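# Lift the saucepan's glass lid and set it down beside the pan

## Task

Remove the glass lid from the saucepan and leave it lying flat on the table next to the pan, handle pointing upward.

## Robot and tools

Robot: two arms in a physics simulator. left_arm carries a left hand and right_arm a right hand; each hand has four digits (index, middle, ring, thumb) driven by sixteen hinge motors. The arm bases sit at about (+0.024, +0.360, 0) m for left_arm and (+0.029, -0.370, 0) m for right_arm, each turned very slightly about z. Two cameras stand on a stand behind the arms.

Scene frame: origin at table-top height, halfway between the nominal arm bases. +x points out over the table, +z up, and +y toward left_arm. Arm names do not match image left and right. All reported poses, velocities and targets use this frame, and pose offsets use its axes.

Hand point axes (right hand): +z runs along straight fingers toward the tips; +x crosses the palm away from the thumb; +y points out of the back of the hand, so the palm face is at y = -0.062 m. On the left hand, +x points toward the thumb instead. Straight fingertips reach about 0.12 m past the hand point along +z. The thumb sits on one side, roughly at right angles to the fingers. A rigid mast near the wrist on the palm side can strike objects.

Tool execute_actions(actions, cameras). actions is a list of up to 15 actions; each action lasts 0.5 s and is a table of up to 15 rows, one row per 1/30 s step. If a table is short, its last row is held for the remaining steps. Each row is one flat list of 48 numbers covering both arms, every number in [-1, 1]:
1-6: left_arm dx, dy, dz, rx, ry, rz
7-22: left hand's sixteen hinge goals
23-24: left current_limit, speed
25-30: right_arm dx, dy, dz, rx, ry, rz
31-46: right hand's sixteen hinge goals
47-48: right current_limit, speed

Arm numbers are offsets, not poses. They are measured from that arm's Hand target as it stood when the action began. Every row of an action counts from that same starting target, not from the row before it. Sending an identical offset in the next action therefore moves the arm again. Scale: 1.0 equals 0.6 m for dx, dy, dz and 180 degrees for rotation. rx, ry, rz together form a single rotation vector about the target's position, along scene axes. All zeros means keep the current target.

Other arm behaviour:
- The controller limits each step's orientation change to 40 degrees from the measured orientation.
- The hand often settles a few centimetres from the target, and sags lower under load. You may need to command it higher, or send the remaining gap as an extra offset.
- Very small moves may not start at all.
- To stop pushing against something, set the target back beyond the hand's current position.

Hinge goals, in this order for each hand: index_abd, index_mcp, index_pip, index_dip, middle_abd, middle_mcp, middle_pip, middle_dip, ring_abd, ring_mcp, ring_pip, ring_dip, thumb_cmc, thumb_axl, thumb_mcp, thumb_ipl. Each goal is an absolute position scaled between the hinge's two stops.
- Straight values: abd 0.00, mcp +0.75, pip +0.58, dip +0.70.
- Bending toward -1 curls the finger toward the palm. An _abd toward -1 swings the finger away from the thumb.
- thumb_cmc: straight at +0.71; toward -1 brings the thumb round in front of the palm.
- thumb_axl: straight at +0.68; it rolls the thumb about its own line.
- thumb_mcp (+0.23 straight) and thumb_ipl (+0.17 straight) bend the thumb.
- A zero is a real goal, not 'no change'. To leave a hand alone, resend its hand_goal, current_limit and speed values.

current_limit scales from 0 mA at -1 to 550 mA at +1. speed sets the hinge speed as (speed+1)/2 of 8.5 rad/s. Both start at +0.4 and -0.6, and whatever you last sent stays in force. Grip force builds as the goal lies further past the object's surface. A motor drawing 495 mA or more for 5 s in total shuts off for 10 s.

cameras: names to return images from (cam_high, cam_low, cam_left_wrist, cam_right_wrist, each 672x504), or ["all"]. An empty actions list returns all images plus the full state. An unknown camera name makes the whole call invalid.

Result lines:
- end_effector_position (m) and end_effector_quat_wxyz for each hand point; these can be off by a few cm.
- Hand target: the commanded pose after clipping; the next offsets count from it.
- Joint positions, joint velocities (or 'within noise'), and joint torques including gravity and offsets.
- For each hand: hand_goal, hand_measured, hand_current_ma (positive pushes toward -1), and hand_state per motor. hand_state is one of moving, goal, blocked, or overload (shut off).
- MOTOR HOT warns of heating; reaching 100 °C drops the arm for 30-60 s. Holding loads, reaching far, or pushing toward unreachable poses heats the motors.

zoom_image(camera, region): returns a closer view of [x0, y0, x1, y1] in pixels of that camera's most recent image. The region may be at most 504 by 504.

read_manual(section): returns licence texts only and does not move anything.

finished_scene(scene): ends the current scene, passing its number, and cannot be undone. The lid must stay in place once the hands let go.

Avoid:
- dropping the lid or releasing it while it is still moving;
- knocking anything off the table or striking the table or pan hard;
- the two arms or hands touching each other, or one hand gripping the other's fingers;
- heavy pushes.
Objects may occasionally get small nudges from outside.

Each tool is called after ">>>" by a JSON object that holds its "name" and its "arguments", one argument or row to a line.

## Session

>>> {"name": "execute_actions", "arguments": {
  "actions": []
}}

Scene clock: 0.00 s.
left_arm: end_effector_position=(+0.5094, +0.1395, +0.3289) hand_goal=(+0.000, +0.754, +0.576, +0.696, +0.000, +0.754, +0.576, +0.696, +0.000, +0.754, +0.576, +0.696, +0.714, +0.678, +0.226, +0.168) hand_measured=(+0.000, +0.754, +0.576, +0.696, +0.000, +0.754, +0.576, +0.696, +0.000, +0.754, +0.576, +0.696, +0.714, +0.678, +0.226, +0.168) hand_current_ma=(+0, +0, +0, +0, +0, +0, +0, +0, +0, +0, +0, +0, +0, +0, +0, +0) hand_state=(goal, goal, goal, goal, goal, goal, goal, goal, goal, goal, goal, goal, goal, goal, goal, goal) hand_current_limit=0.40 hand_speed=-0.60 end_effector_quat_wxyz=(+0.379, +0.355, +0.676, +0.523) | right_arm: end_effector_position=(+0.3999, -0.4955, +0.2595) hand_goal=(+0.000, +0.754, +0.576, +0.696, +0.000, +0.754, +0.576, +0.696, +0.000, +0.754, +0.576, +0.696, +0.714, +0.678, +0.226, +0.168) hand_measured=(+0.000, +0.754, +0.576, +0.696, +0.000, +0.754, +0.576, +0.696, +0.000, +0.754, +0.576, +0.696, +0.714, +0.678, +0.226, +0.168) hand_current_ma=(+0, +0, +0, +0, +0, +0, +0, +0, +0, +0, +0, +0, +0, +0, +0, +0) hand_state=(goal, goal, goal, goal, goal, goal, goal, goal, goal, goal, goal, goal, goal, goal, goal, goal) hand_current_limit=0.40 hand_speed=-0.60 end_effector_quat_wxyz=(+0.323, +0.789, +0.522, -0.032)
Joint positions: left_arm=[-0.798 1.548 1.003 0.061 -1.203 -0.599] | right_arm=[0.06 0.956 0.793 -1.08 0.586 0.334]
Joint velocities: within noise
Joint torques (N m): no reading
Heat: left arm: hottest shoulder 31 °C; right arm: hottest elbow 30 °C.
Hand target: left_arm +0.5128, +0.1362, +0.3339; +0.384, +0.351, +0.677, +0.521 | right_arm +0.4051, -0.4952, +0.2701; +0.328, +0.789, +0.519, -0.024

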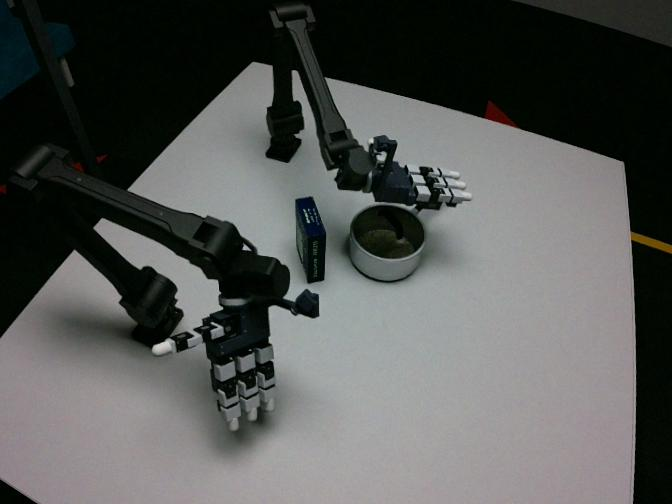

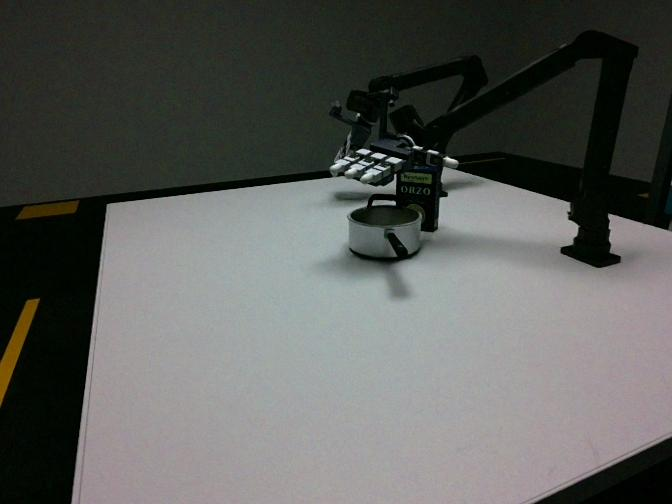

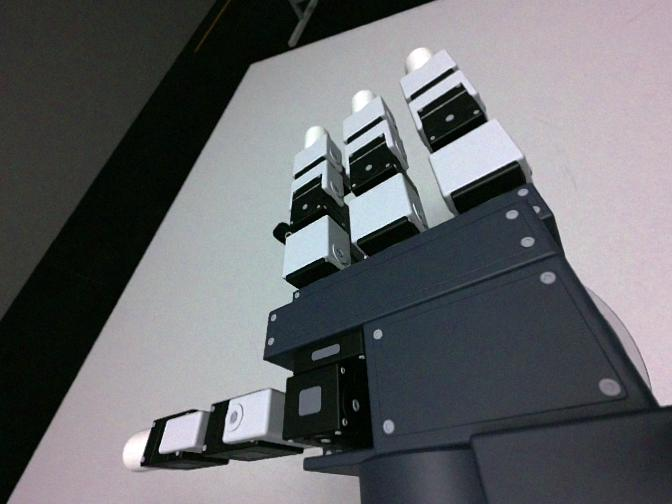

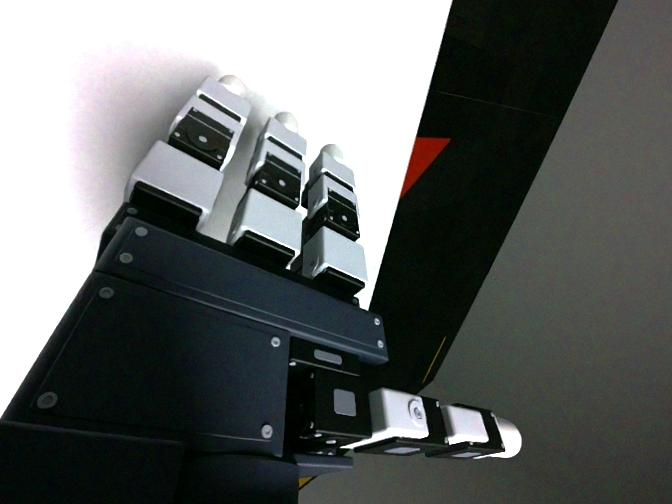

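>>> {"name": "zoom_image", "arguments": {
  "camera": "cam_high",
  "region": [330, 170, 450, 290]
}}

>>> {"name": "zoom_image", "arguments": {
  "camera": "cam_low",
  "region": [330, 170, 450, 290]
}}

>>> {"name": "zoom_image", "arguments": {
  "camera": "cam_high",
  "region": [270, 120, 490, 300]
}}

Scaled by 4.200 from the camera's 672x504 image, which has a finer 960x720 frame.

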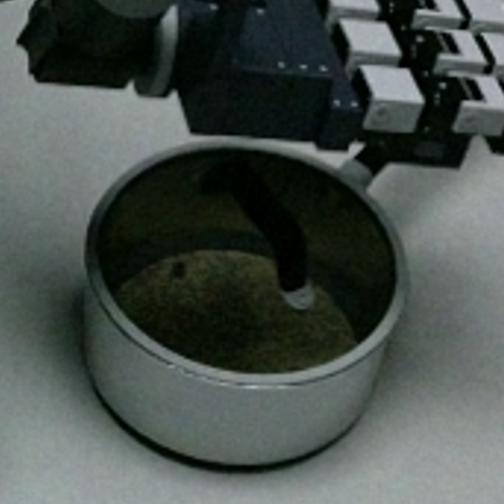

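Scaled by 4.200 from the camera's 672x504 image, which has a finer 960x720 frame.

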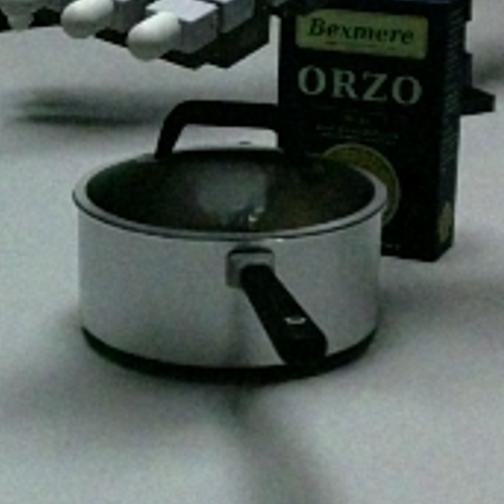

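Scaled by 2.291 from the camera's 672x504 image, which has a finer 960x720 frame.

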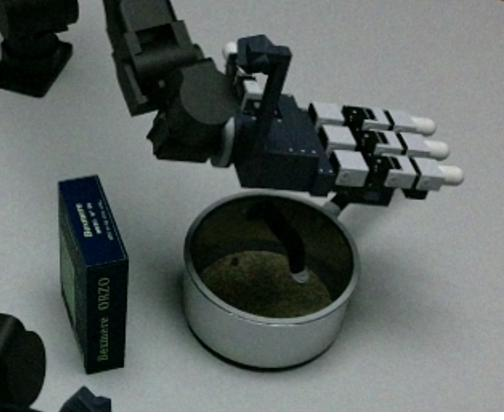

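>>> {"name": "execute_actions", "arguments": {
  "actions": [
    [[0,0,0.05,0.1197,0.0994,-0.057, -0.1,0.09,-0.095,0.029, 0.1,0.09,-0.095,0.029, 0,0.754,0.576,0.696, -0.657,0.677,0.112,0.168, 0.4,-0.6, 0,0,0,0,0,0, 0,0.754,0.576,0.696,0,0.754,0.576,0.696,0,0.754,0.576,0.696,0.714,0.678,0.226,0.168,0.4,-0.6]],
    [[0,0,0.02,0.1197,0.0994,-0.057, -0.1,0.09,-0.095,0.029, 0.1,0.09,-0.095,0.029, 0,0.754,0.576,0.696, -0.657,0.677,0.112,0.168, 0.4,-0.6, 0,0,0,0,0,0, 0,0.754,0.576,0.696,0,0.754,0.576,0.696,0,0.754,0.576,0.696,0.714,0.678,0.226,0.168,0.4,-0.6]],
    [[0,0,0,0.1197,0.0994,-0.057, -0.1,0.09,-0.095,0.029, 0.1,0.09,-0.095,0.029, 0,0.754,0.576,0.696, -0.657,0.677,0.112,0.168, 0.4,-0.6, 0,0,0,0,0,0, 0,0.754,0.576,0.696,0,0.754,0.576,0.696,0,0.754,0.576,0.696,0.714,0.678,0.226,0.168,0.4,-0.6]]
  ],
  "cameras": ["cam_high"]
}}

Scene clock: 11.63 s.
left_arm: end_effector_position=(+0.5026, +0.1396, +0.3531) hand_goal=(-0.100, +0.090, -0.094, +0.030, +0.100, +0.090, -0.094, +0.030, +0.000, +0.754, +0.576, +0.696, -0.656, +0.678, +0.112, +0.168) hand_measured=(-0.100, +0.100, -0.090, +0.032, +0.096, +0.102, -0.090, +0.032, -0.002, +0.758, +0.576, +0.696, -0.662, +0.678, +0.112, +0.168) hand_current_ma=(+0, +16, +5, +3, -2, +18, +4, +2, -1, +4, +0, +0, -7, +0, +0, +0) hand_state=(goal, goal, goal, goal, goal, goal, goal, goal, goal, goal, goal, goal, goal, goal, goal, goal) hand_current_limit=0.40 hand_speed=-0.60 end_effector_quat_wxyz=(-0.073, +0.831, +0.290, +0.468) | right_arm: end_effector_position=(+0.3999, -0.4955, +0.2595) hand_goal=(+0.000, +0.754, +0.576, +0.696, +0.000, +0.754, +0.576, +0.696, +0.000, +0.754, +0.576, +0.696, +0.714, +0.678, +0.226, +0.168) hand_measured=(+0.000, +0.756, +0.576, +0.696, +0.000, +0.756, +0.576, +0.696, +0.000, +0.754, +0.576, +0.696, +0.716, +0.678, +0.224, +0.168) hand_current_ma=(+0, +0, +0, +0, +0, +0, +0, +0, +0, +0, +0, +0, +0, +0, +0, +0) hand_state=(goal, goal, goal, goal, goal, goal, goal, goal, goal, goal, goal, goal, goal, goal, goal, goal) hand_current_limit=0.40 hand_speed=-0.60 end_effector_quat_wxyz=(+0.323, +0.789, +0.522, -0.032)
Joint positions: left_arm=[-0.674 1.215 1.138 -0.937 -0.865 0.504] | right_arm=[0.06 0.956 0.793 -1.08 0.586 0.334]
Joint torques (N m): left_arm=[0.73 -4.48 12.71 1.25 -0.46 -0.01] | right_arm=[1.67 -4.72 12.23 0.75 0.77 -0.17]
Heat: left arm: hottest shoulder 31 °C; right arm: hottest elbow 32 °C.
Hand target: left_arm +0.5128, +0.1362, +0.3761; -0.065, +0.828, +0.294, +0.473 | right_arm +0.4051, -0.4952, +0.2701; +0.328, +0.789, +0.519, -0.024
Off the commanded pose: left_arm 0.025 m, 1 deg | right_arm 0.012 m, 1 deg.
Images, in order (width x height): cam_high 672x504.

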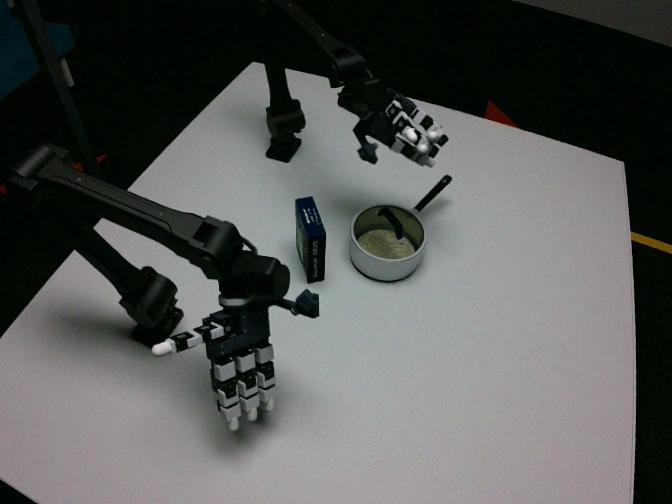

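>>> {"name": "execute_actions", "arguments": {
  "actions": [
    [[-0.01,-0.01,0,0.1197,0.0994,-0.057, -0.1,0.09,-0.095,0.029, 0.1,0.09,-0.095,0.029, 0,0.754,0.576,0.696, -0.657,0.677,0.112,0.168, 0.4,-0.6, 0,0,0,0,0,0, 0,0.754,0.576,0.696,0,0.754,0.576,0.696,0,0.754,0.576,0.696,0.714,0.678,0.226,0.168,0.4,-0.6]],
    [[-0.01,-0.01,-0.07,0.1197,0.0994,-0.057, -0.1,0.09,-0.095,0.029, 0.1,0.09,-0.095,0.029, 0,0.754,0.576,0.696, -0.657,0.677,0.112,0.168, 0.4,-0.6, 0,0,0,0,0,0, 0,0.754,0.576,0.696,0,0.754,0.576,0.696,0,0.754,0.576,0.696,0.714,0.678,0.226,0.168,0.4,-0.6]],
    [[-0.013,-0.016,-0.12,0.118,0.098,-0.056, -0.1,0.09,-0.095,0.029, 0.1,0.09,-0.095,0.029, 0,0.754,0.576,0.696, -0.657,0.677,0.112,0.168, 0.4,-0.6, 0,0,0,0,0,0, 0,0.754,0.576,0.696,0,0.754,0.576,0.696,0,0.754,0.576,0.696,0.714,0.678,0.226,0.168,0.4,-0.6]]
  ],
  "cameras": ["cam_high","cam_low","cam_left_wrist"]
}}

>>> {"name": "zoom_image", "arguments": {
  "camera": "cam_high",
  "region": [340, 150, 460, 270]
}}

>>> {"name": "zoom_image", "arguments": {
  "camera": "cam_low",
  "region": [330, 130, 450, 270]
}}

Scene clock: 15.67 s.
left_arm: end_effector_position=(+0.4863, +0.1229, +0.2445) hand_goal=(-0.100, +0.090, -0.094, +0.030, +0.100, +0.090, -0.094, +0.030, +0.000, +0.754, +0.576, +0.696, -0.656, +0.678, +0.112, +0.168) hand_measured=(-0.100, +0.090, -0.090, +0.032, +0.096, +0.090, -0.090, +0.032, -0.002, +0.746, +0.576, +0.696, -0.658, +0.678, +0.112, +0.168) hand_current_ma=(+0, +0, +5, +3, -2, +0, +4, +2, -1, -10, +0, +0, -2, +0, +0, +0) hand_state=(goal, goal, goal, goal, goal, goal, goal, goal, goal, goal, goal, goal, goal, goal, goal, goal) hand_current_limit=0.40 hand_speed=-0.60 end_effector_quat_wxyz=(-0.480, +0.826, -0.259, +0.141) | right_arm: end_effector_position=(+0.3999, -0.4955, +0.2595) hand_goal=(+0.000, +0.754, +0.576, +0.696, +0.000, +0.754, +0.576, +0.696, +0.000, +0.754, +0.576, +0.696, +0.714, +0.678, +0.226, +0.168) hand_measured=(+0.000, +0.756, +0.576, +0.696, +0.000, +0.756, +0.576, +0.696, +0.000, +0.754, +0.576, +0.696, +0.716, +0.678, +0.224, +0.168) hand_current_ma=(+0, +0, +0, +0, +0, +0, +0, +0, +0, +0, +0, +0, +0, +0, +0, +0) hand_state=(goal, goal, goal, goal, goal, goal, goal, goal, goal, goal, goal, goal, goal, goal, goal, goal) hand_current_limit=0.40 hand_speed=-0.60 end_effector_quat_wxyz=(+0.323, +0.789, +0.522, -0.032)
Joint positions: left_arm=[-0.701 1.674 1.616 -1.677 -1.041 1.399] | right_arm=[0.06 0.956 0.793 -1.08 0.586 0.334]
Joint torques (N m): left_arm=[-0.67 -10.23 11 -0.21 -0.79 0.17] | right_arm=[1.79 -4.37 12.23 0.68 0.79 -0.15]
Heat: left arm: hottest shoulder 31 °C; right arm: hottest elbow 33 °C.
Hand target: left_arm +0.4930, +0.1146, +0.2620; -0.475, +0.827, -0.257, +0.153 | right_arm +0.4051, -0.4952, +0.2701; +0.328, +0.789, +0.519, -0.024
Off the commanded pose: left_arm 0.020 m, 2 deg | right_arm 0.012 m, 1 deg.
Images, in order (width x height): cam_high 672x504, cam_low 672x504, cam_left_wrist 672x504.

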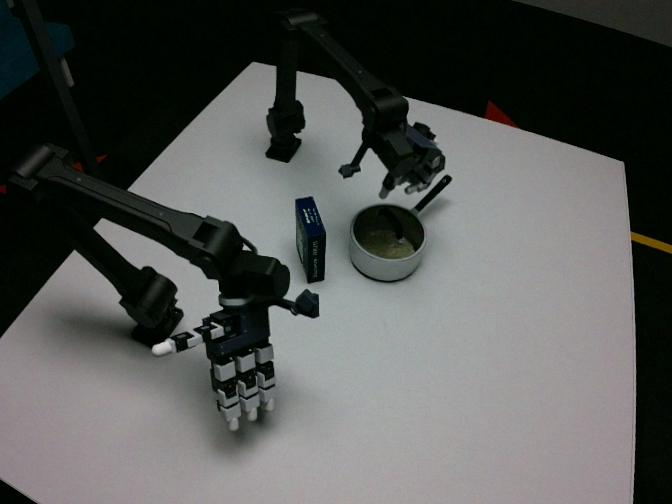

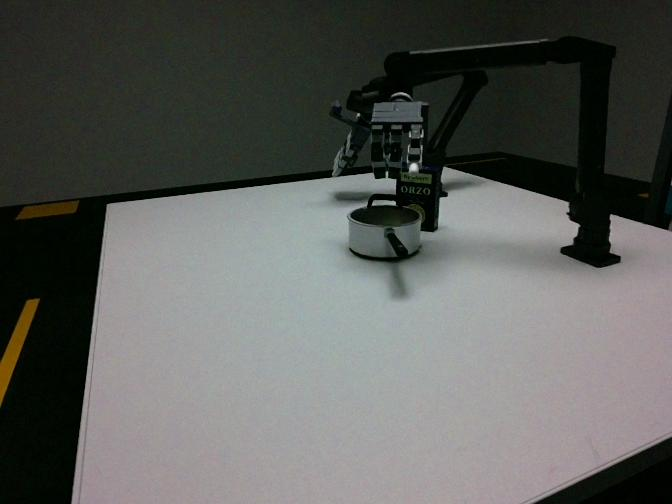

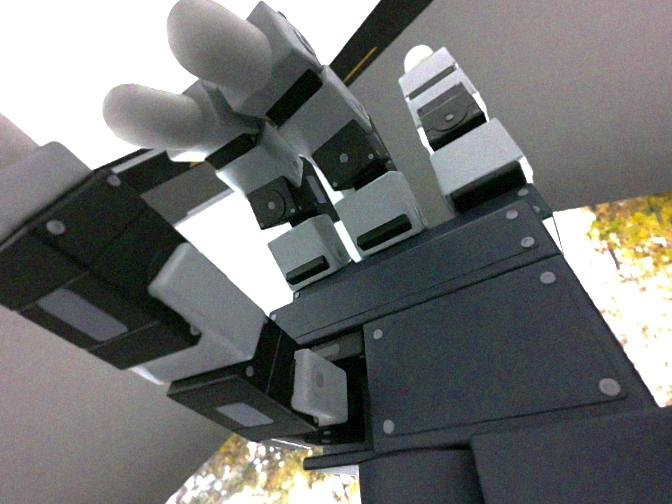

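Scaled by 4.200 from the camera's 672x504 image, which has a finer 960x720 frame.

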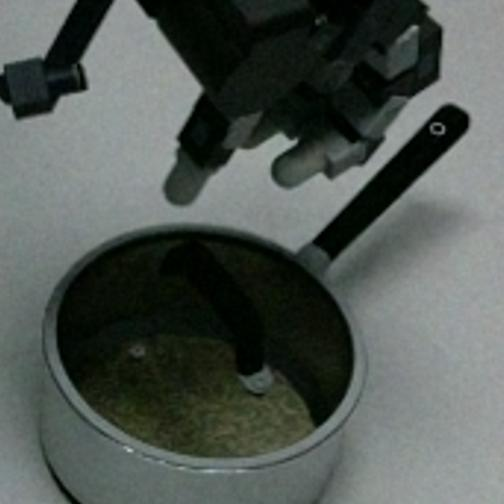

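Scaled by 3.600 from the camera's 672x504 image, which has a finer 960x720 frame.

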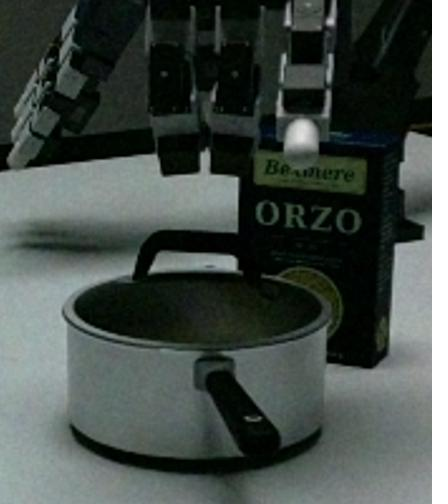

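>>> {"name": "zoom_image", "arguments": {
  "camera": "cam_low",
  "region": [350, 165, 440, 245]
}}

>>> {"name": "zoom_image", "arguments": {
  "camera": "cam_high",
  "region": [350, 180, 430, 260]
}}

Scaled by 5.600 from the camera's 672x504 image, which has a finer 960x720 frame.

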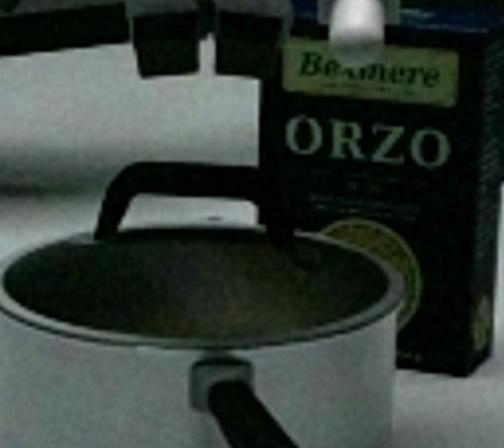

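Scaled by 6.300 from the camera's 672x504 image, which has a finer 960x720 frame.

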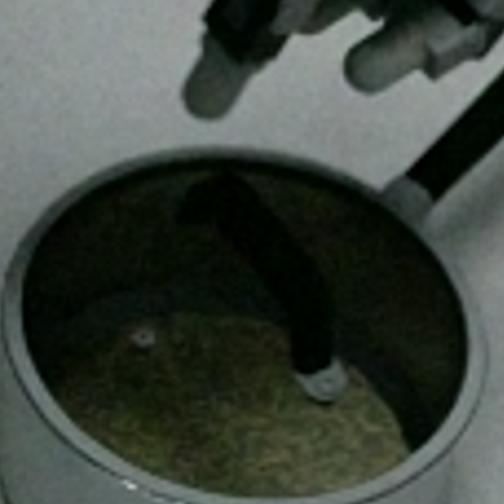

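>>> {"name": "execute_actions", "arguments": {
  "actions": [
    [[0.018,-0.01,-0.125,0,0,-0.025, -0.1,0.09,-0.095,0.029, 0.1,0.09,-0.095,0.029, 0,0.754,0.576,0.696, -0.657,0.677,0.112,0.168, 0.4,-0.6, 0,0,0,0,0,0, 0,0.754,0.576,0.696,0,0.754,0.576,0.696,0,0.754,0.576,0.696,0.714,0.678,0.226,0.168,0.4,-0.6]]
  ],
  "cameras": ["cam_high","cam_low","cam_left_wrist"]
}}

>>> {"name": "zoom_image", "arguments": {
  "camera": "cam_high",
  "region": [350, 170, 430, 250]
}}

>>> {"name": "zoom_image", "arguments": {
  "camera": "cam_left_wrist",
  "region": [0, 0, 340, 250]
}}

>>> {"name": "zoom_image", "arguments": {
  "camera": "cam_low",
  "region": [350, 150, 440, 240]
}}

Scene clock: 24.10 s.
left_arm: end_effector_position=(+0.5044, +0.1069, +0.1973) hand_goal=(-0.100, +0.090, -0.094, +0.030, +0.100, +0.090, -0.094, +0.030, +0.000, +0.754, +0.576, +0.696, -0.656, +0.678, +0.112, +0.168) hand_measured=(-0.100, +0.090, -0.090, +0.032, +0.096, +0.090, -0.090, +0.032, -0.002, +0.746, +0.576, +0.696, -0.658, +0.678, +0.112, +0.168) hand_current_ma=(+0, +0, +5, +3, -2, +0, +4, +2, -1, -11, +0, +0, -1, +0, +0, +0) hand_state=(goal, goal, goal, goal, goal, goal, goal, goal, goal, goal, goal, goal, goal, goal, goal, goal) hand_current_limit=0.40 hand_speed=-0.60 end_effector_quat_wxyz=(-0.469, +0.818, -0.283, +0.179) | right_arm: end_effector_position=(+0.3999, -0.4955, +0.2595) hand_goal=(+0.000, +0.754, +0.576, +0.696, +0.000, +0.754, +0.576, +0.696, +0.000, +0.754, +0.576, +0.696, +0.714, +0.678, +0.226, +0.168) hand_measured=(+0.000, +0.756, +0.576, +0.696, +0.000, +0.756, +0.576, +0.696, +0.000, +0.754, +0.576, +0.696, +0.716, +0.678, +0.224, +0.168) hand_current_ma=(+0, +0, +0, +0, +0, +0, +0, +0, +0, +0, +0, +0, +0, +0, +0, +0) hand_state=(goal, goal, goal, goal, goal, goal, goal, goal, goal, goal, goal, goal, goal, goal, goal, goal) hand_current_limit=0.40 hand_speed=-0.60 end_effector_quat_wxyz=(+0.323, +0.789, +0.522, -0.032)
Joint positions: left_arm=[-0.701 1.675 1.492 -1.367 -1.051 1.565] | right_arm=[0.06 0.956 0.793 -1.08 0.586 0.334]
Joint torques (N m): left_arm=[0.32 -9.7 6.86 0.96 -0.63 0.16] | right_arm=[1.44 -4.37 12.22 0.65 0.79 -0.17]
Heat: left arm: hottest shoulder 31 °C; right arm: hottest elbow 34 °C.
Hand target: left_arm +0.5037, +0.1087, +0.1869; -0.469, +0.817, -0.290, +0.172 | right_arm +0.4051, -0.4952, +0.2701; +0.328, +0.789, +0.519, -0.024
Off the commanded pose: left_arm 0.011 m, 1 deg | right_arm 0.012 m, 1 deg.
Images, in order (width x height): cam_high 672x504, cam_low 672x504, cam_left_wrist 672x504.

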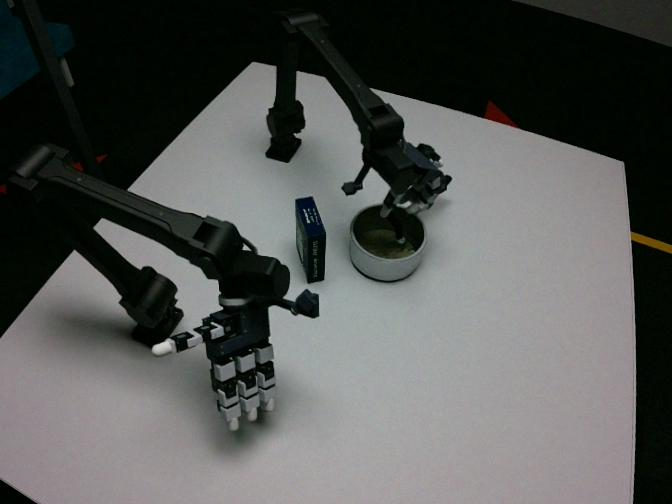

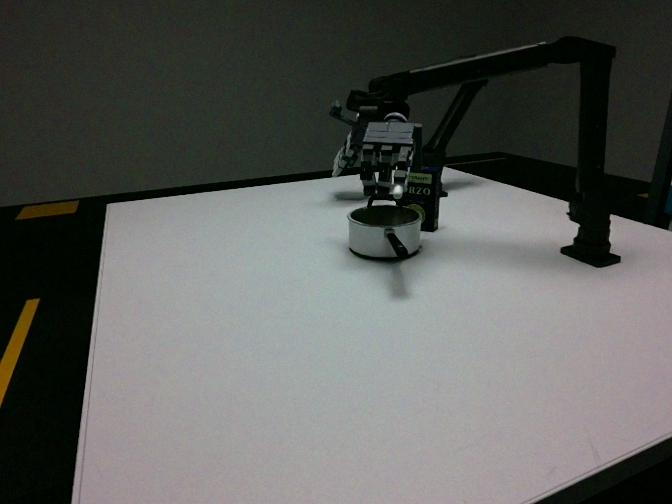

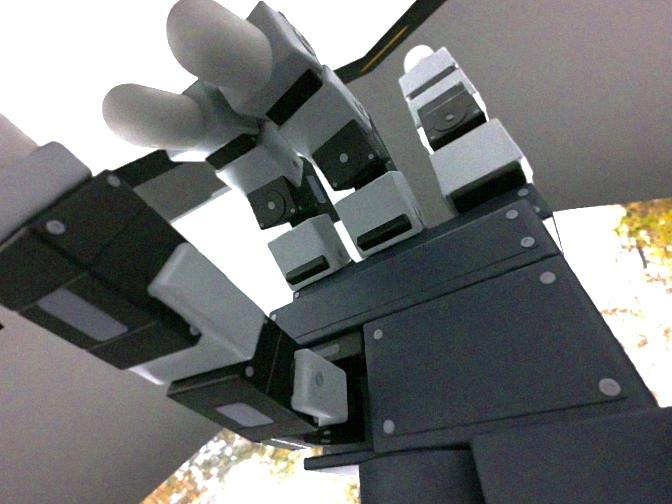

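Scaled by 6.300 from the camera's 672x504 image, which has a finer 960x720 frame.

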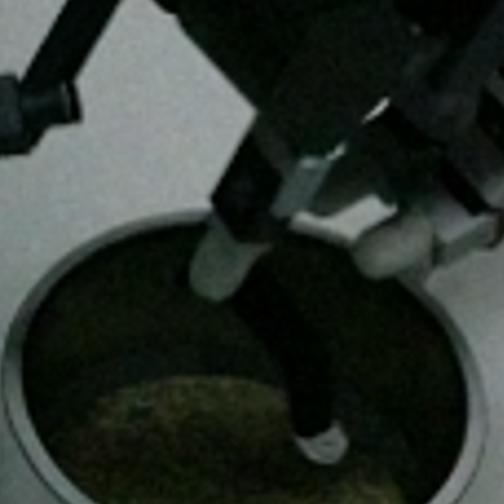

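Scaled by 1.482 from the camera's 672x504 image, which has a finer 960x720 frame.

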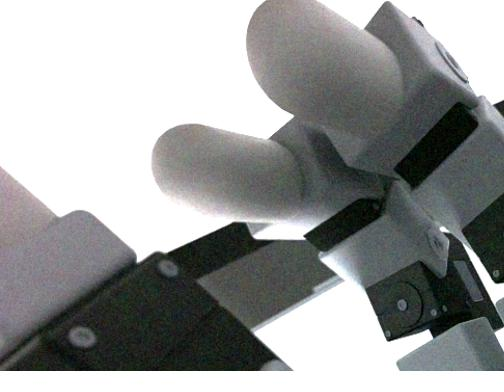

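Scaled by 5.600 from the camera's 672x504 image, which has a finer 960x720 frame.

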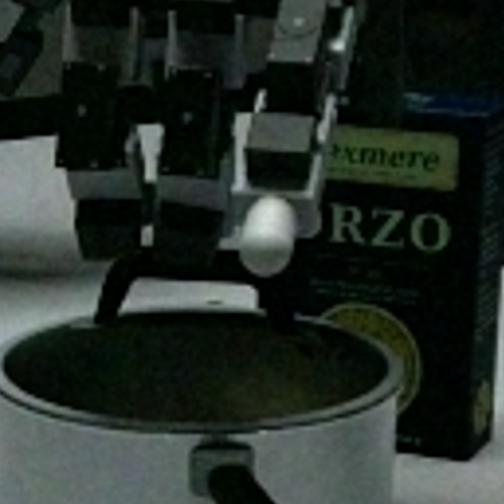

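>>> {"name": "execute_actions", "arguments": {
  "actions": [
    [[-0.012,0.018,-0.055,0,0,0, -0.1,0.09,-0.095,0.029, 0.1,0.09,-0.095,0.029, 0,0.754,0.576,0.696, -0.657,0.677,0.112,0.168, 0.4,-0.6, 0,0,0,0,0,0, 0,0.754,0.576,0.696,0,0.754,0.576,0.696,0,0.754,0.576,0.696,0.714,0.678,0.226,0.168,0.4,-0.6]]
  ],
  "cameras": ["cam_high","cam_low","cam_left_wrist"]
}}

>>> {"name": "zoom_image", "arguments": {
  "camera": "cam_high",
  "region": [350, 170, 430, 250]
}}

>>> {"name": "zoom_image", "arguments": {
  "camera": "cam_left_wrist",
  "region": [0, 0, 340, 250]
}}

>>> {"name": "zoom_image", "arguments": {
  "camera": "cam_low",
  "region": [350, 150, 440, 240]
}}

Scene clock: 27.53 s.
left_arm: end_effector_position=(+0.4957, +0.1137, +0.1588) hand_goal=(-0.100, +0.090, -0.094, +0.030, +0.100, +0.090, -0.094, +0.030, +0.000, +0.754, +0.576, +0.696, -0.656, +0.678, +0.112, +0.168) hand_measured=(-0.100, +0.090, -0.090, +0.032, +0.098, +0.090, -0.090, +0.032, -0.002, +0.746, +0.576, +0.696, -0.658, +0.678, +0.112, +0.168) hand_current_ma=(+0, +0, +5, +3, -2, +0, +4, +2, -1, -11, +0, +0, -1, +0, +0, +0) hand_state=(goal, goal, goal, goal, goal, goal, goal, goal, goal, goal, goal, goal, goal, goal, goal, goal) hand_current_limit=0.40 hand_speed=-0.60 end_effector_quat_wxyz=(-0.468, +0.816, -0.289, +0.176) | right_arm: end_effector_position=(+0.3999, -0.4955, +0.2595) hand_goal=(+0.000, +0.754, +0.576, +0.696, +0.000, +0.754, +0.576, +0.696, +0.000, +0.754, +0.576, +0.696, +0.714, +0.678, +0.226, +0.168) hand_measured=(+0.000, +0.756, +0.576, +0.696, +0.000, +0.756, +0.576, +0.696, +0.000, +0.754, +0.576, +0.696, +0.716, +0.678, +0.224, +0.168) hand_current_ma=(+0, +0, +0, +0, +0, +0, +0, +0, +0, +0, +0, +0, +0, +0, +0, +0) hand_state=(goal, goal, goal, goal, goal, goal, goal, goal, goal, goal, goal, goal, goal, goal, goal, goal) hand_current_limit=0.40 hand_speed=-0.60 end_effector_quat_wxyz=(+0.323, +0.789, +0.522, -0.032)
Joint positions: left_arm=[-0.701 1.671 1.384 -1.256 -1.048 1.584] | right_arm=[0.06 0.956 0.793 -1.08 0.586 0.334]
Joint torques (N m): left_arm=[0.67 -10.05 6.89 0.9 -0.7 0.16] | right_arm=[1.32 -4.48 12.31 0.7 0.76 -0.16]
Heat: left arm: hottest shoulder 31 °C; right arm: hottest elbow 34 °C.
Hand target: left_arm +0.4966, +0.1196, +0.1540; -0.469, +0.817, -0.289, +0.172 | right_arm +0.4051, -0.4952, +0.2701; +0.328, +0.789, +0.519, -0.024
Off the commanded pose: left_arm 0.008 m, 1 deg | right_arm 0.012 m, 1 deg.
Images, in order (width x height): cam_high 672x504, cam_low 672x504, cam_left_wrist 672x504.

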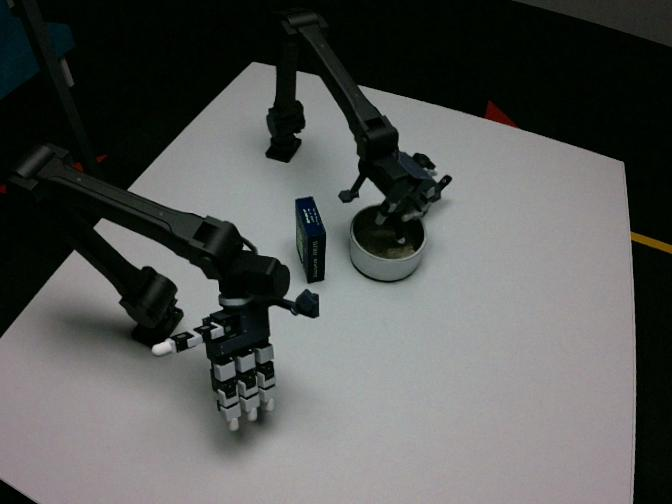

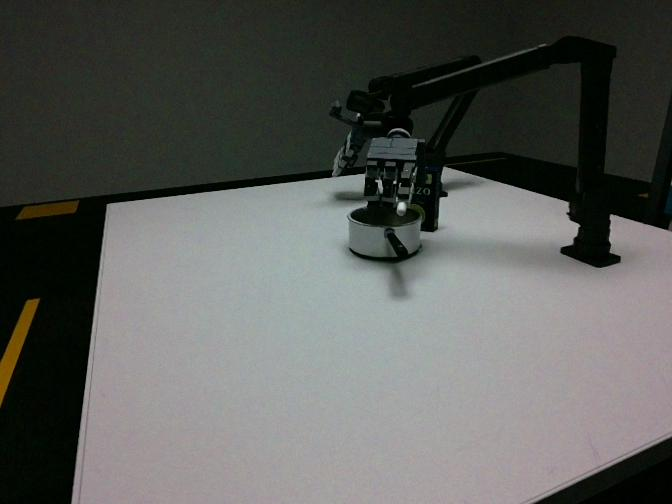

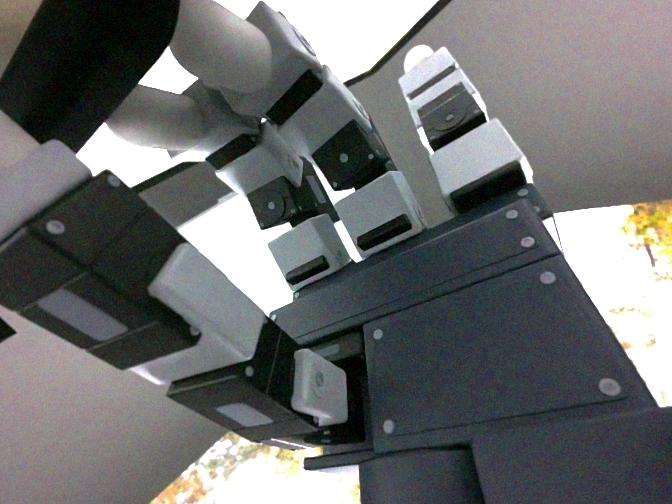

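Scaled by 6.300 from the camera's 672x504 image, which has a finer 960x720 frame.

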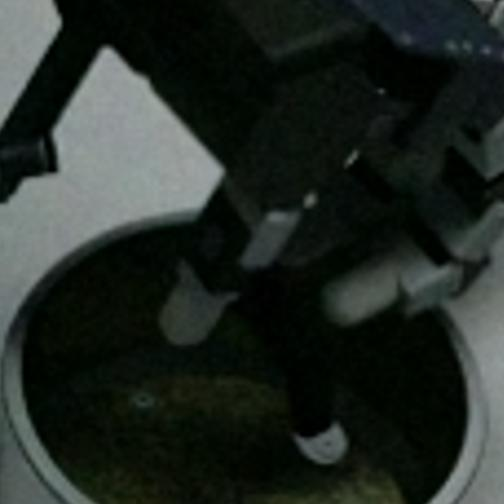

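Scaled by 1.482 from the camera's 672x504 image, which has a finer 960x720 frame.

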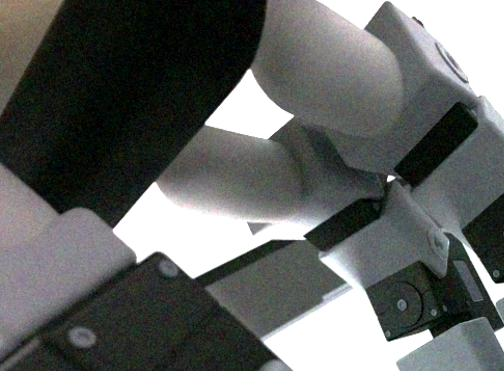

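Scaled by 5.600 from the camera's 672x504 image, which has a finer 960x720 frame.

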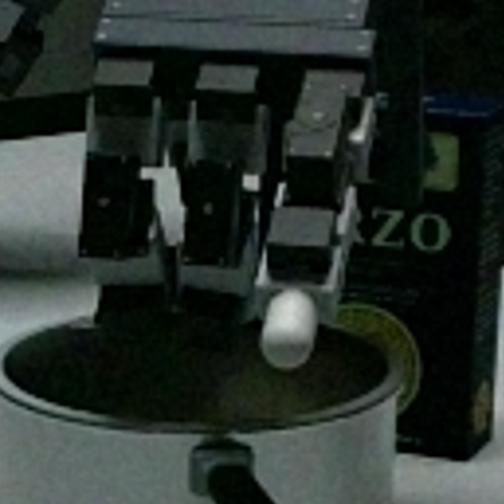

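>>> {"name": "execute_actions", "arguments": {
  "actions": [
    [[0,0.0,-0.022,0,0,0, -0.1,0.09,-0.095,0.029, 0.1,0.09,-0.095,0.029, 0,0.754,0.576,0.696, -0.657,0.677,0.112,0.168, 0.4,-0.6, 0,0,0,0,0,0, 0,0.754,0.576,0.696,0,0.754,0.576,0.696,0,0.754,0.576,0.696,0.714,0.678,0.226,0.168,0.4,-0.6]]
  ],
  "cameras": ["cam_high","cam_low","cam_left_wrist"]
}}

>>> {"name": "zoom_image", "arguments": {
  "camera": "cam_left_wrist",
  "region": [0, 0, 340, 250]
}}

>>> {"name": "zoom_image", "arguments": {
  "camera": "cam_high",
  "region": [350, 170, 430, 250]
}}

Scene clock: 30.27 s.
left_arm: end_effector_position=(+0.4958, +0.1136, +0.1510) hand_goal=(-0.100, +0.090, -0.094, +0.030, +0.100, +0.090, -0.094, +0.030, +0.000, +0.754, +0.576, +0.696, -0.656, +0.678, +0.112, +0.168) hand_measured=(-0.100, +0.090, -0.090, +0.032, +0.098, +0.090, -0.090, +0.032, -0.002, +0.746, +0.576, +0.696, -0.658, +0.678, +0.112, +0.168) hand_current_ma=(+0, +0, +5, +3, -2, +0, +4, +2, -1, -11, +0, +0, -1, +0, +0, +0) hand_state=(goal, goal, goal, goal, goal, goal, goal, goal, goal, goal, goal, goal, goal, goal, goal, goal) hand_current_limit=0.40 hand_speed=-0.60 end_effector_quat_wxyz=(-0.467, +0.817, -0.287, +0.181) | right_arm: end_effector_position=(+0.3999, -0.4955, +0.2595) hand_goal=(+0.000, +0.754, +0.576, +0.696, +0.000, +0.754, +0.576, +0.696, +0.000, +0.754, +0.576, +0.696, +0.714, +0.678, +0.226, +0.168) hand_measured=(+0.000, +0.756, +0.576, +0.696, +0.000, +0.756, +0.576, +0.696, +0.000, +0.754, +0.576, +0.696, +0.716, +0.678, +0.224, +0.168) hand_current_ma=(+0, +0, +0, +0, +0, +0, +0, +0, +0, +0, +0, +0, +0, +0, +0, +0) hand_state=(goal, goal, goal, goal, goal, goal, goal, goal, goal, goal, goal, goal, goal, goal, goal, goal) hand_current_limit=0.40 hand_speed=-0.60 end_effector_quat_wxyz=(+0.323, +0.789, +0.522, -0.032)
Joint positions: left_arm=[-0.701 1.671 1.362 -1.223 -1.048 1.585] | right_arm=[0.06 0.956 0.793 -1.08 0.586 0.334]
Joint torques (N m): left_arm=[0.67 -9.17 6.78 1.01 -0.68 0.16] | right_arm=[1.79 -4.48 12.22 0.62 0.79 -0.17]
Heat: left arm: hottest shoulder 31 °C; right arm: hottest elbow 34 °C.
Hand target: left_arm +0.4966, +0.1196, +0.1408; -0.469, +0.817, -0.289, +0.172 | right_arm +0.4051, -0.4952, +0.2701; +0.328, +0.789, +0.519, -0.024
Off the commanded pose: left_arm 0.012 m, 1 deg | right_arm 0.012 m, 1 deg.
Images, in order (width x height): cam_high 672x504, cam_low 672x504, cam_left_wrist 672x504.

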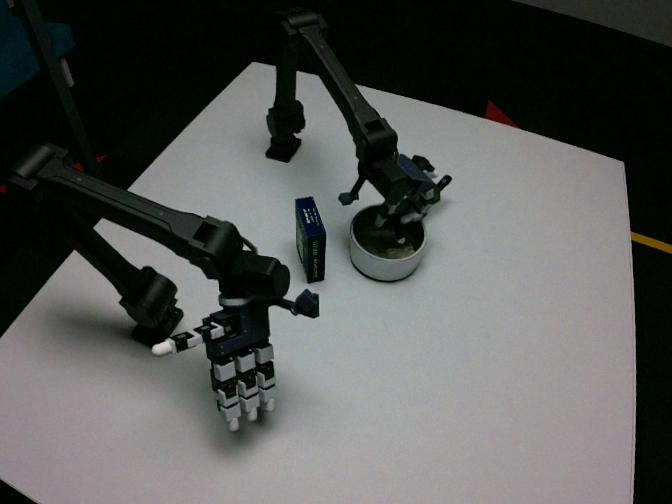

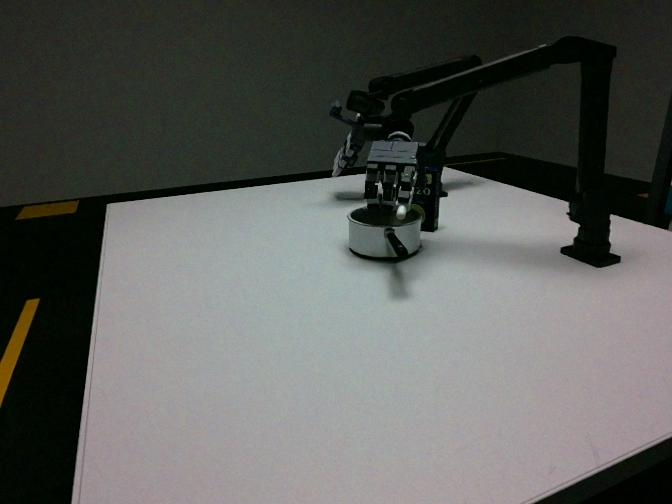

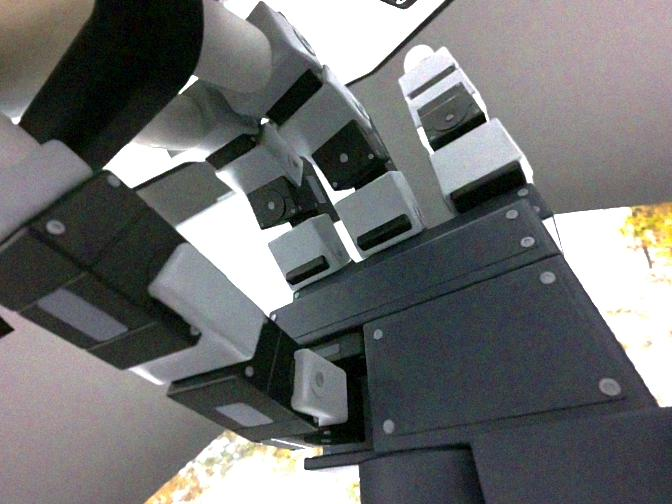

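Scaled by 1.482 from the camera's 672x504 image, which has a finer 960x720 frame.

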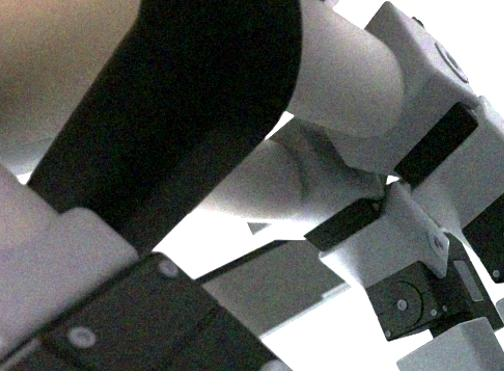

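Scaled by 6.300 from the camera's 672x504 image, which has a finer 960x720 frame.

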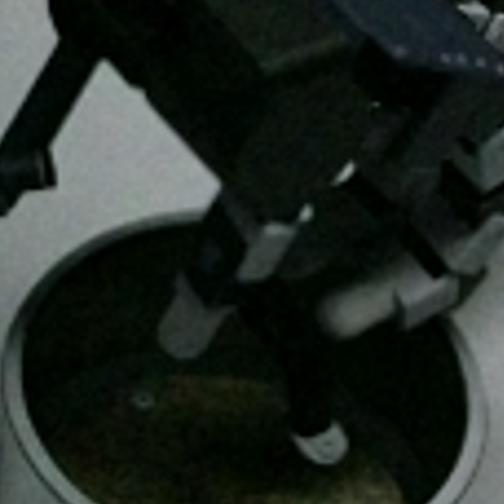

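>>> {"name": "execute_actions", "arguments": {
  "actions": [
    [[-0.002,-0.024,-0.014,0,0,0, -0.1,0.09,-0.095,0.029, 0.1,0.09,-0.095,0.029, 0,0.754,0.576,0.696, -0.657,0.677,0.112,0.168, 0.4,-0.6, 0,0,0,0,0,0, 0,0.754,0.576,0.696,0,0.754,0.576,0.696,0,0.754,0.576,0.696,0.714,0.678,0.226,0.168,0.4,-0.6]]
  ],
  "cameras": ["cam_high","cam_low","cam_left_wrist"]
}}

>>> {"name": "zoom_image", "arguments": {
  "camera": "cam_left_wrist",
  "region": [0, 0, 340, 250]
}}

>>> {"name": "zoom_image", "arguments": {
  "camera": "cam_low",
  "region": [350, 150, 440, 240]
}}

Scene clock: 33.27 s.
left_arm: end_effector_position=(+0.4966, +0.1115, +0.1411) hand_goal=(-0.100, +0.090, -0.094, +0.030, +0.100, +0.090, -0.094, +0.030, +0.000, +0.754, +0.576, +0.696, -0.656, +0.678, +0.112, +0.168) hand_measured=(-0.100, +0.090, -0.090, +0.032, +0.098, +0.090, -0.090, +0.032, -0.002, +0.746, +0.576, +0.696, -0.658, +0.678, +0.112, +0.168) hand_current_ma=(+0, +0, +5, +3, -2, +0, +4, +2, -1, -11, +0, +0, -1, +0, +0, +0) hand_state=(goal, goal, goal, goal, goal, goal, goal, goal, goal, goal, goal, goal, goal, goal, goal, goal) hand_current_limit=0.40 hand_speed=-0.60 end_effector_quat_wxyz=(-0.468, +0.818, -0.283, +0.178) | right_arm: end_effector_position=(+0.3999, -0.4955, +0.2595) hand_goal=(+0.000, +0.754, +0.576, +0.696, +0.000, +0.754, +0.576, +0.696, +0.000, +0.754, +0.576, +0.696, +0.714, +0.678, +0.226, +0.168) hand_measured=(+0.000, +0.756, +0.576, +0.696, +0.000, +0.756, +0.576, +0.696, +0.000, +0.754, +0.576, +0.696, +0.716, +0.678, +0.224, +0.168) hand_current_ma=(+0, +0, +0, +0, +0, +0, +0, +0, +0, +0, +0, +0, +0, +0, +0, +0) hand_state=(goal, goal, goal, goal, goal, goal, goal, goal, goal, goal, goal, goal, goal, goal, goal, goal) hand_current_limit=0.40 hand_speed=-0.60 end_effector_quat_wxyz=(+0.323, +0.789, +0.522, -0.032)
Joint positions: left_arm=[-0.703 1.691 1.362 -1.226 -1.048 1.558] | right_arm=[0.06 0.956 0.793 -1.08 0.586 0.334]
Joint torques (N m): left_arm=[-1.14 -8.53 8.25 0.03 -0.71 -0.02] | right_arm=[1.55 -4.48 12.27 0.64 0.79 -0.15]
Heat: left arm: hottest shoulder 31 °C; right arm: hottest elbow 35 °C.
Hand target: left_arm +0.4953, +0.1051, +0.1324; -0.469, +0.817, -0.290, +0.172 | right_arm +0.4051, -0.4952, +0.2701; +0.328, +0.789, +0.519, -0.024
Off the commanded pose: left_arm 0.011 m, 1 deg | right_arm 0.012 m, 1 deg.
Images, in order (width x height): cam_high 672x504, cam_low 672x504, cam_left_wrist 672x504.

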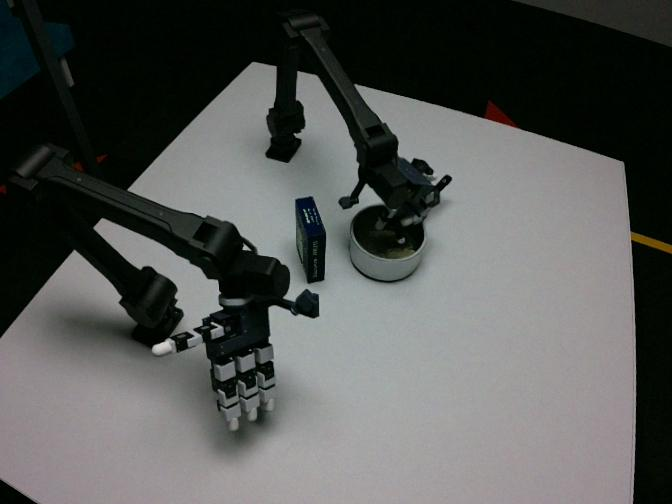

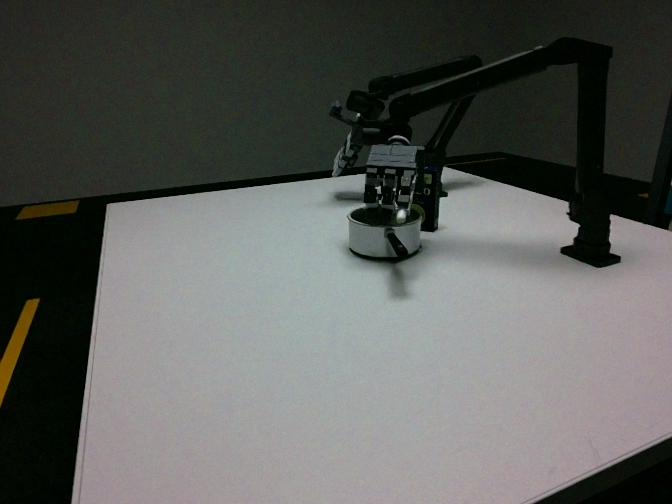

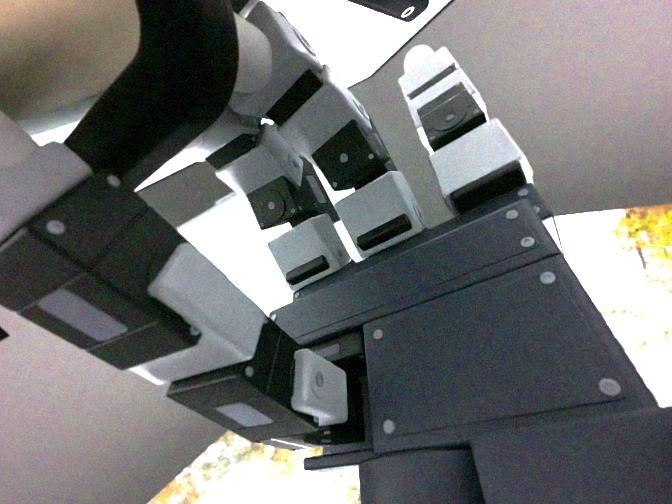

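Scaled by 1.482 from the camera's 672x504 image, which has a finer 960x720 frame.

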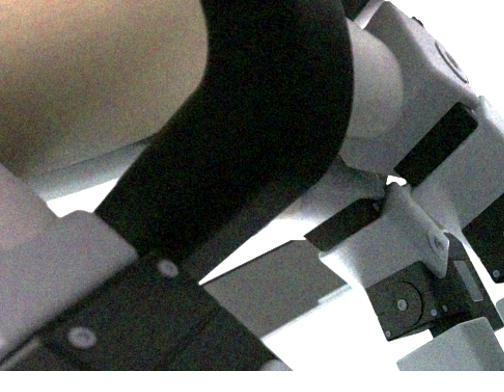

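Scaled by 5.600 from the camera's 672x504 image, which has a finer 960x720 frame.

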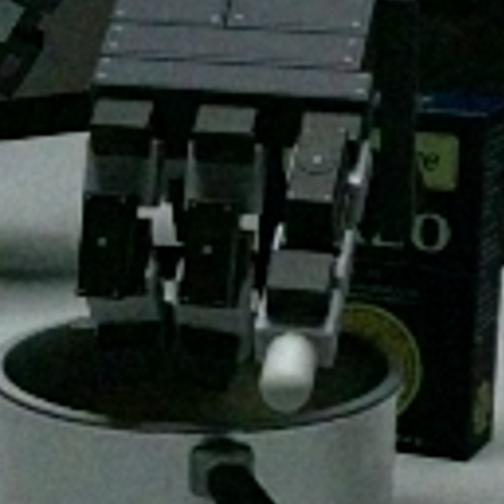

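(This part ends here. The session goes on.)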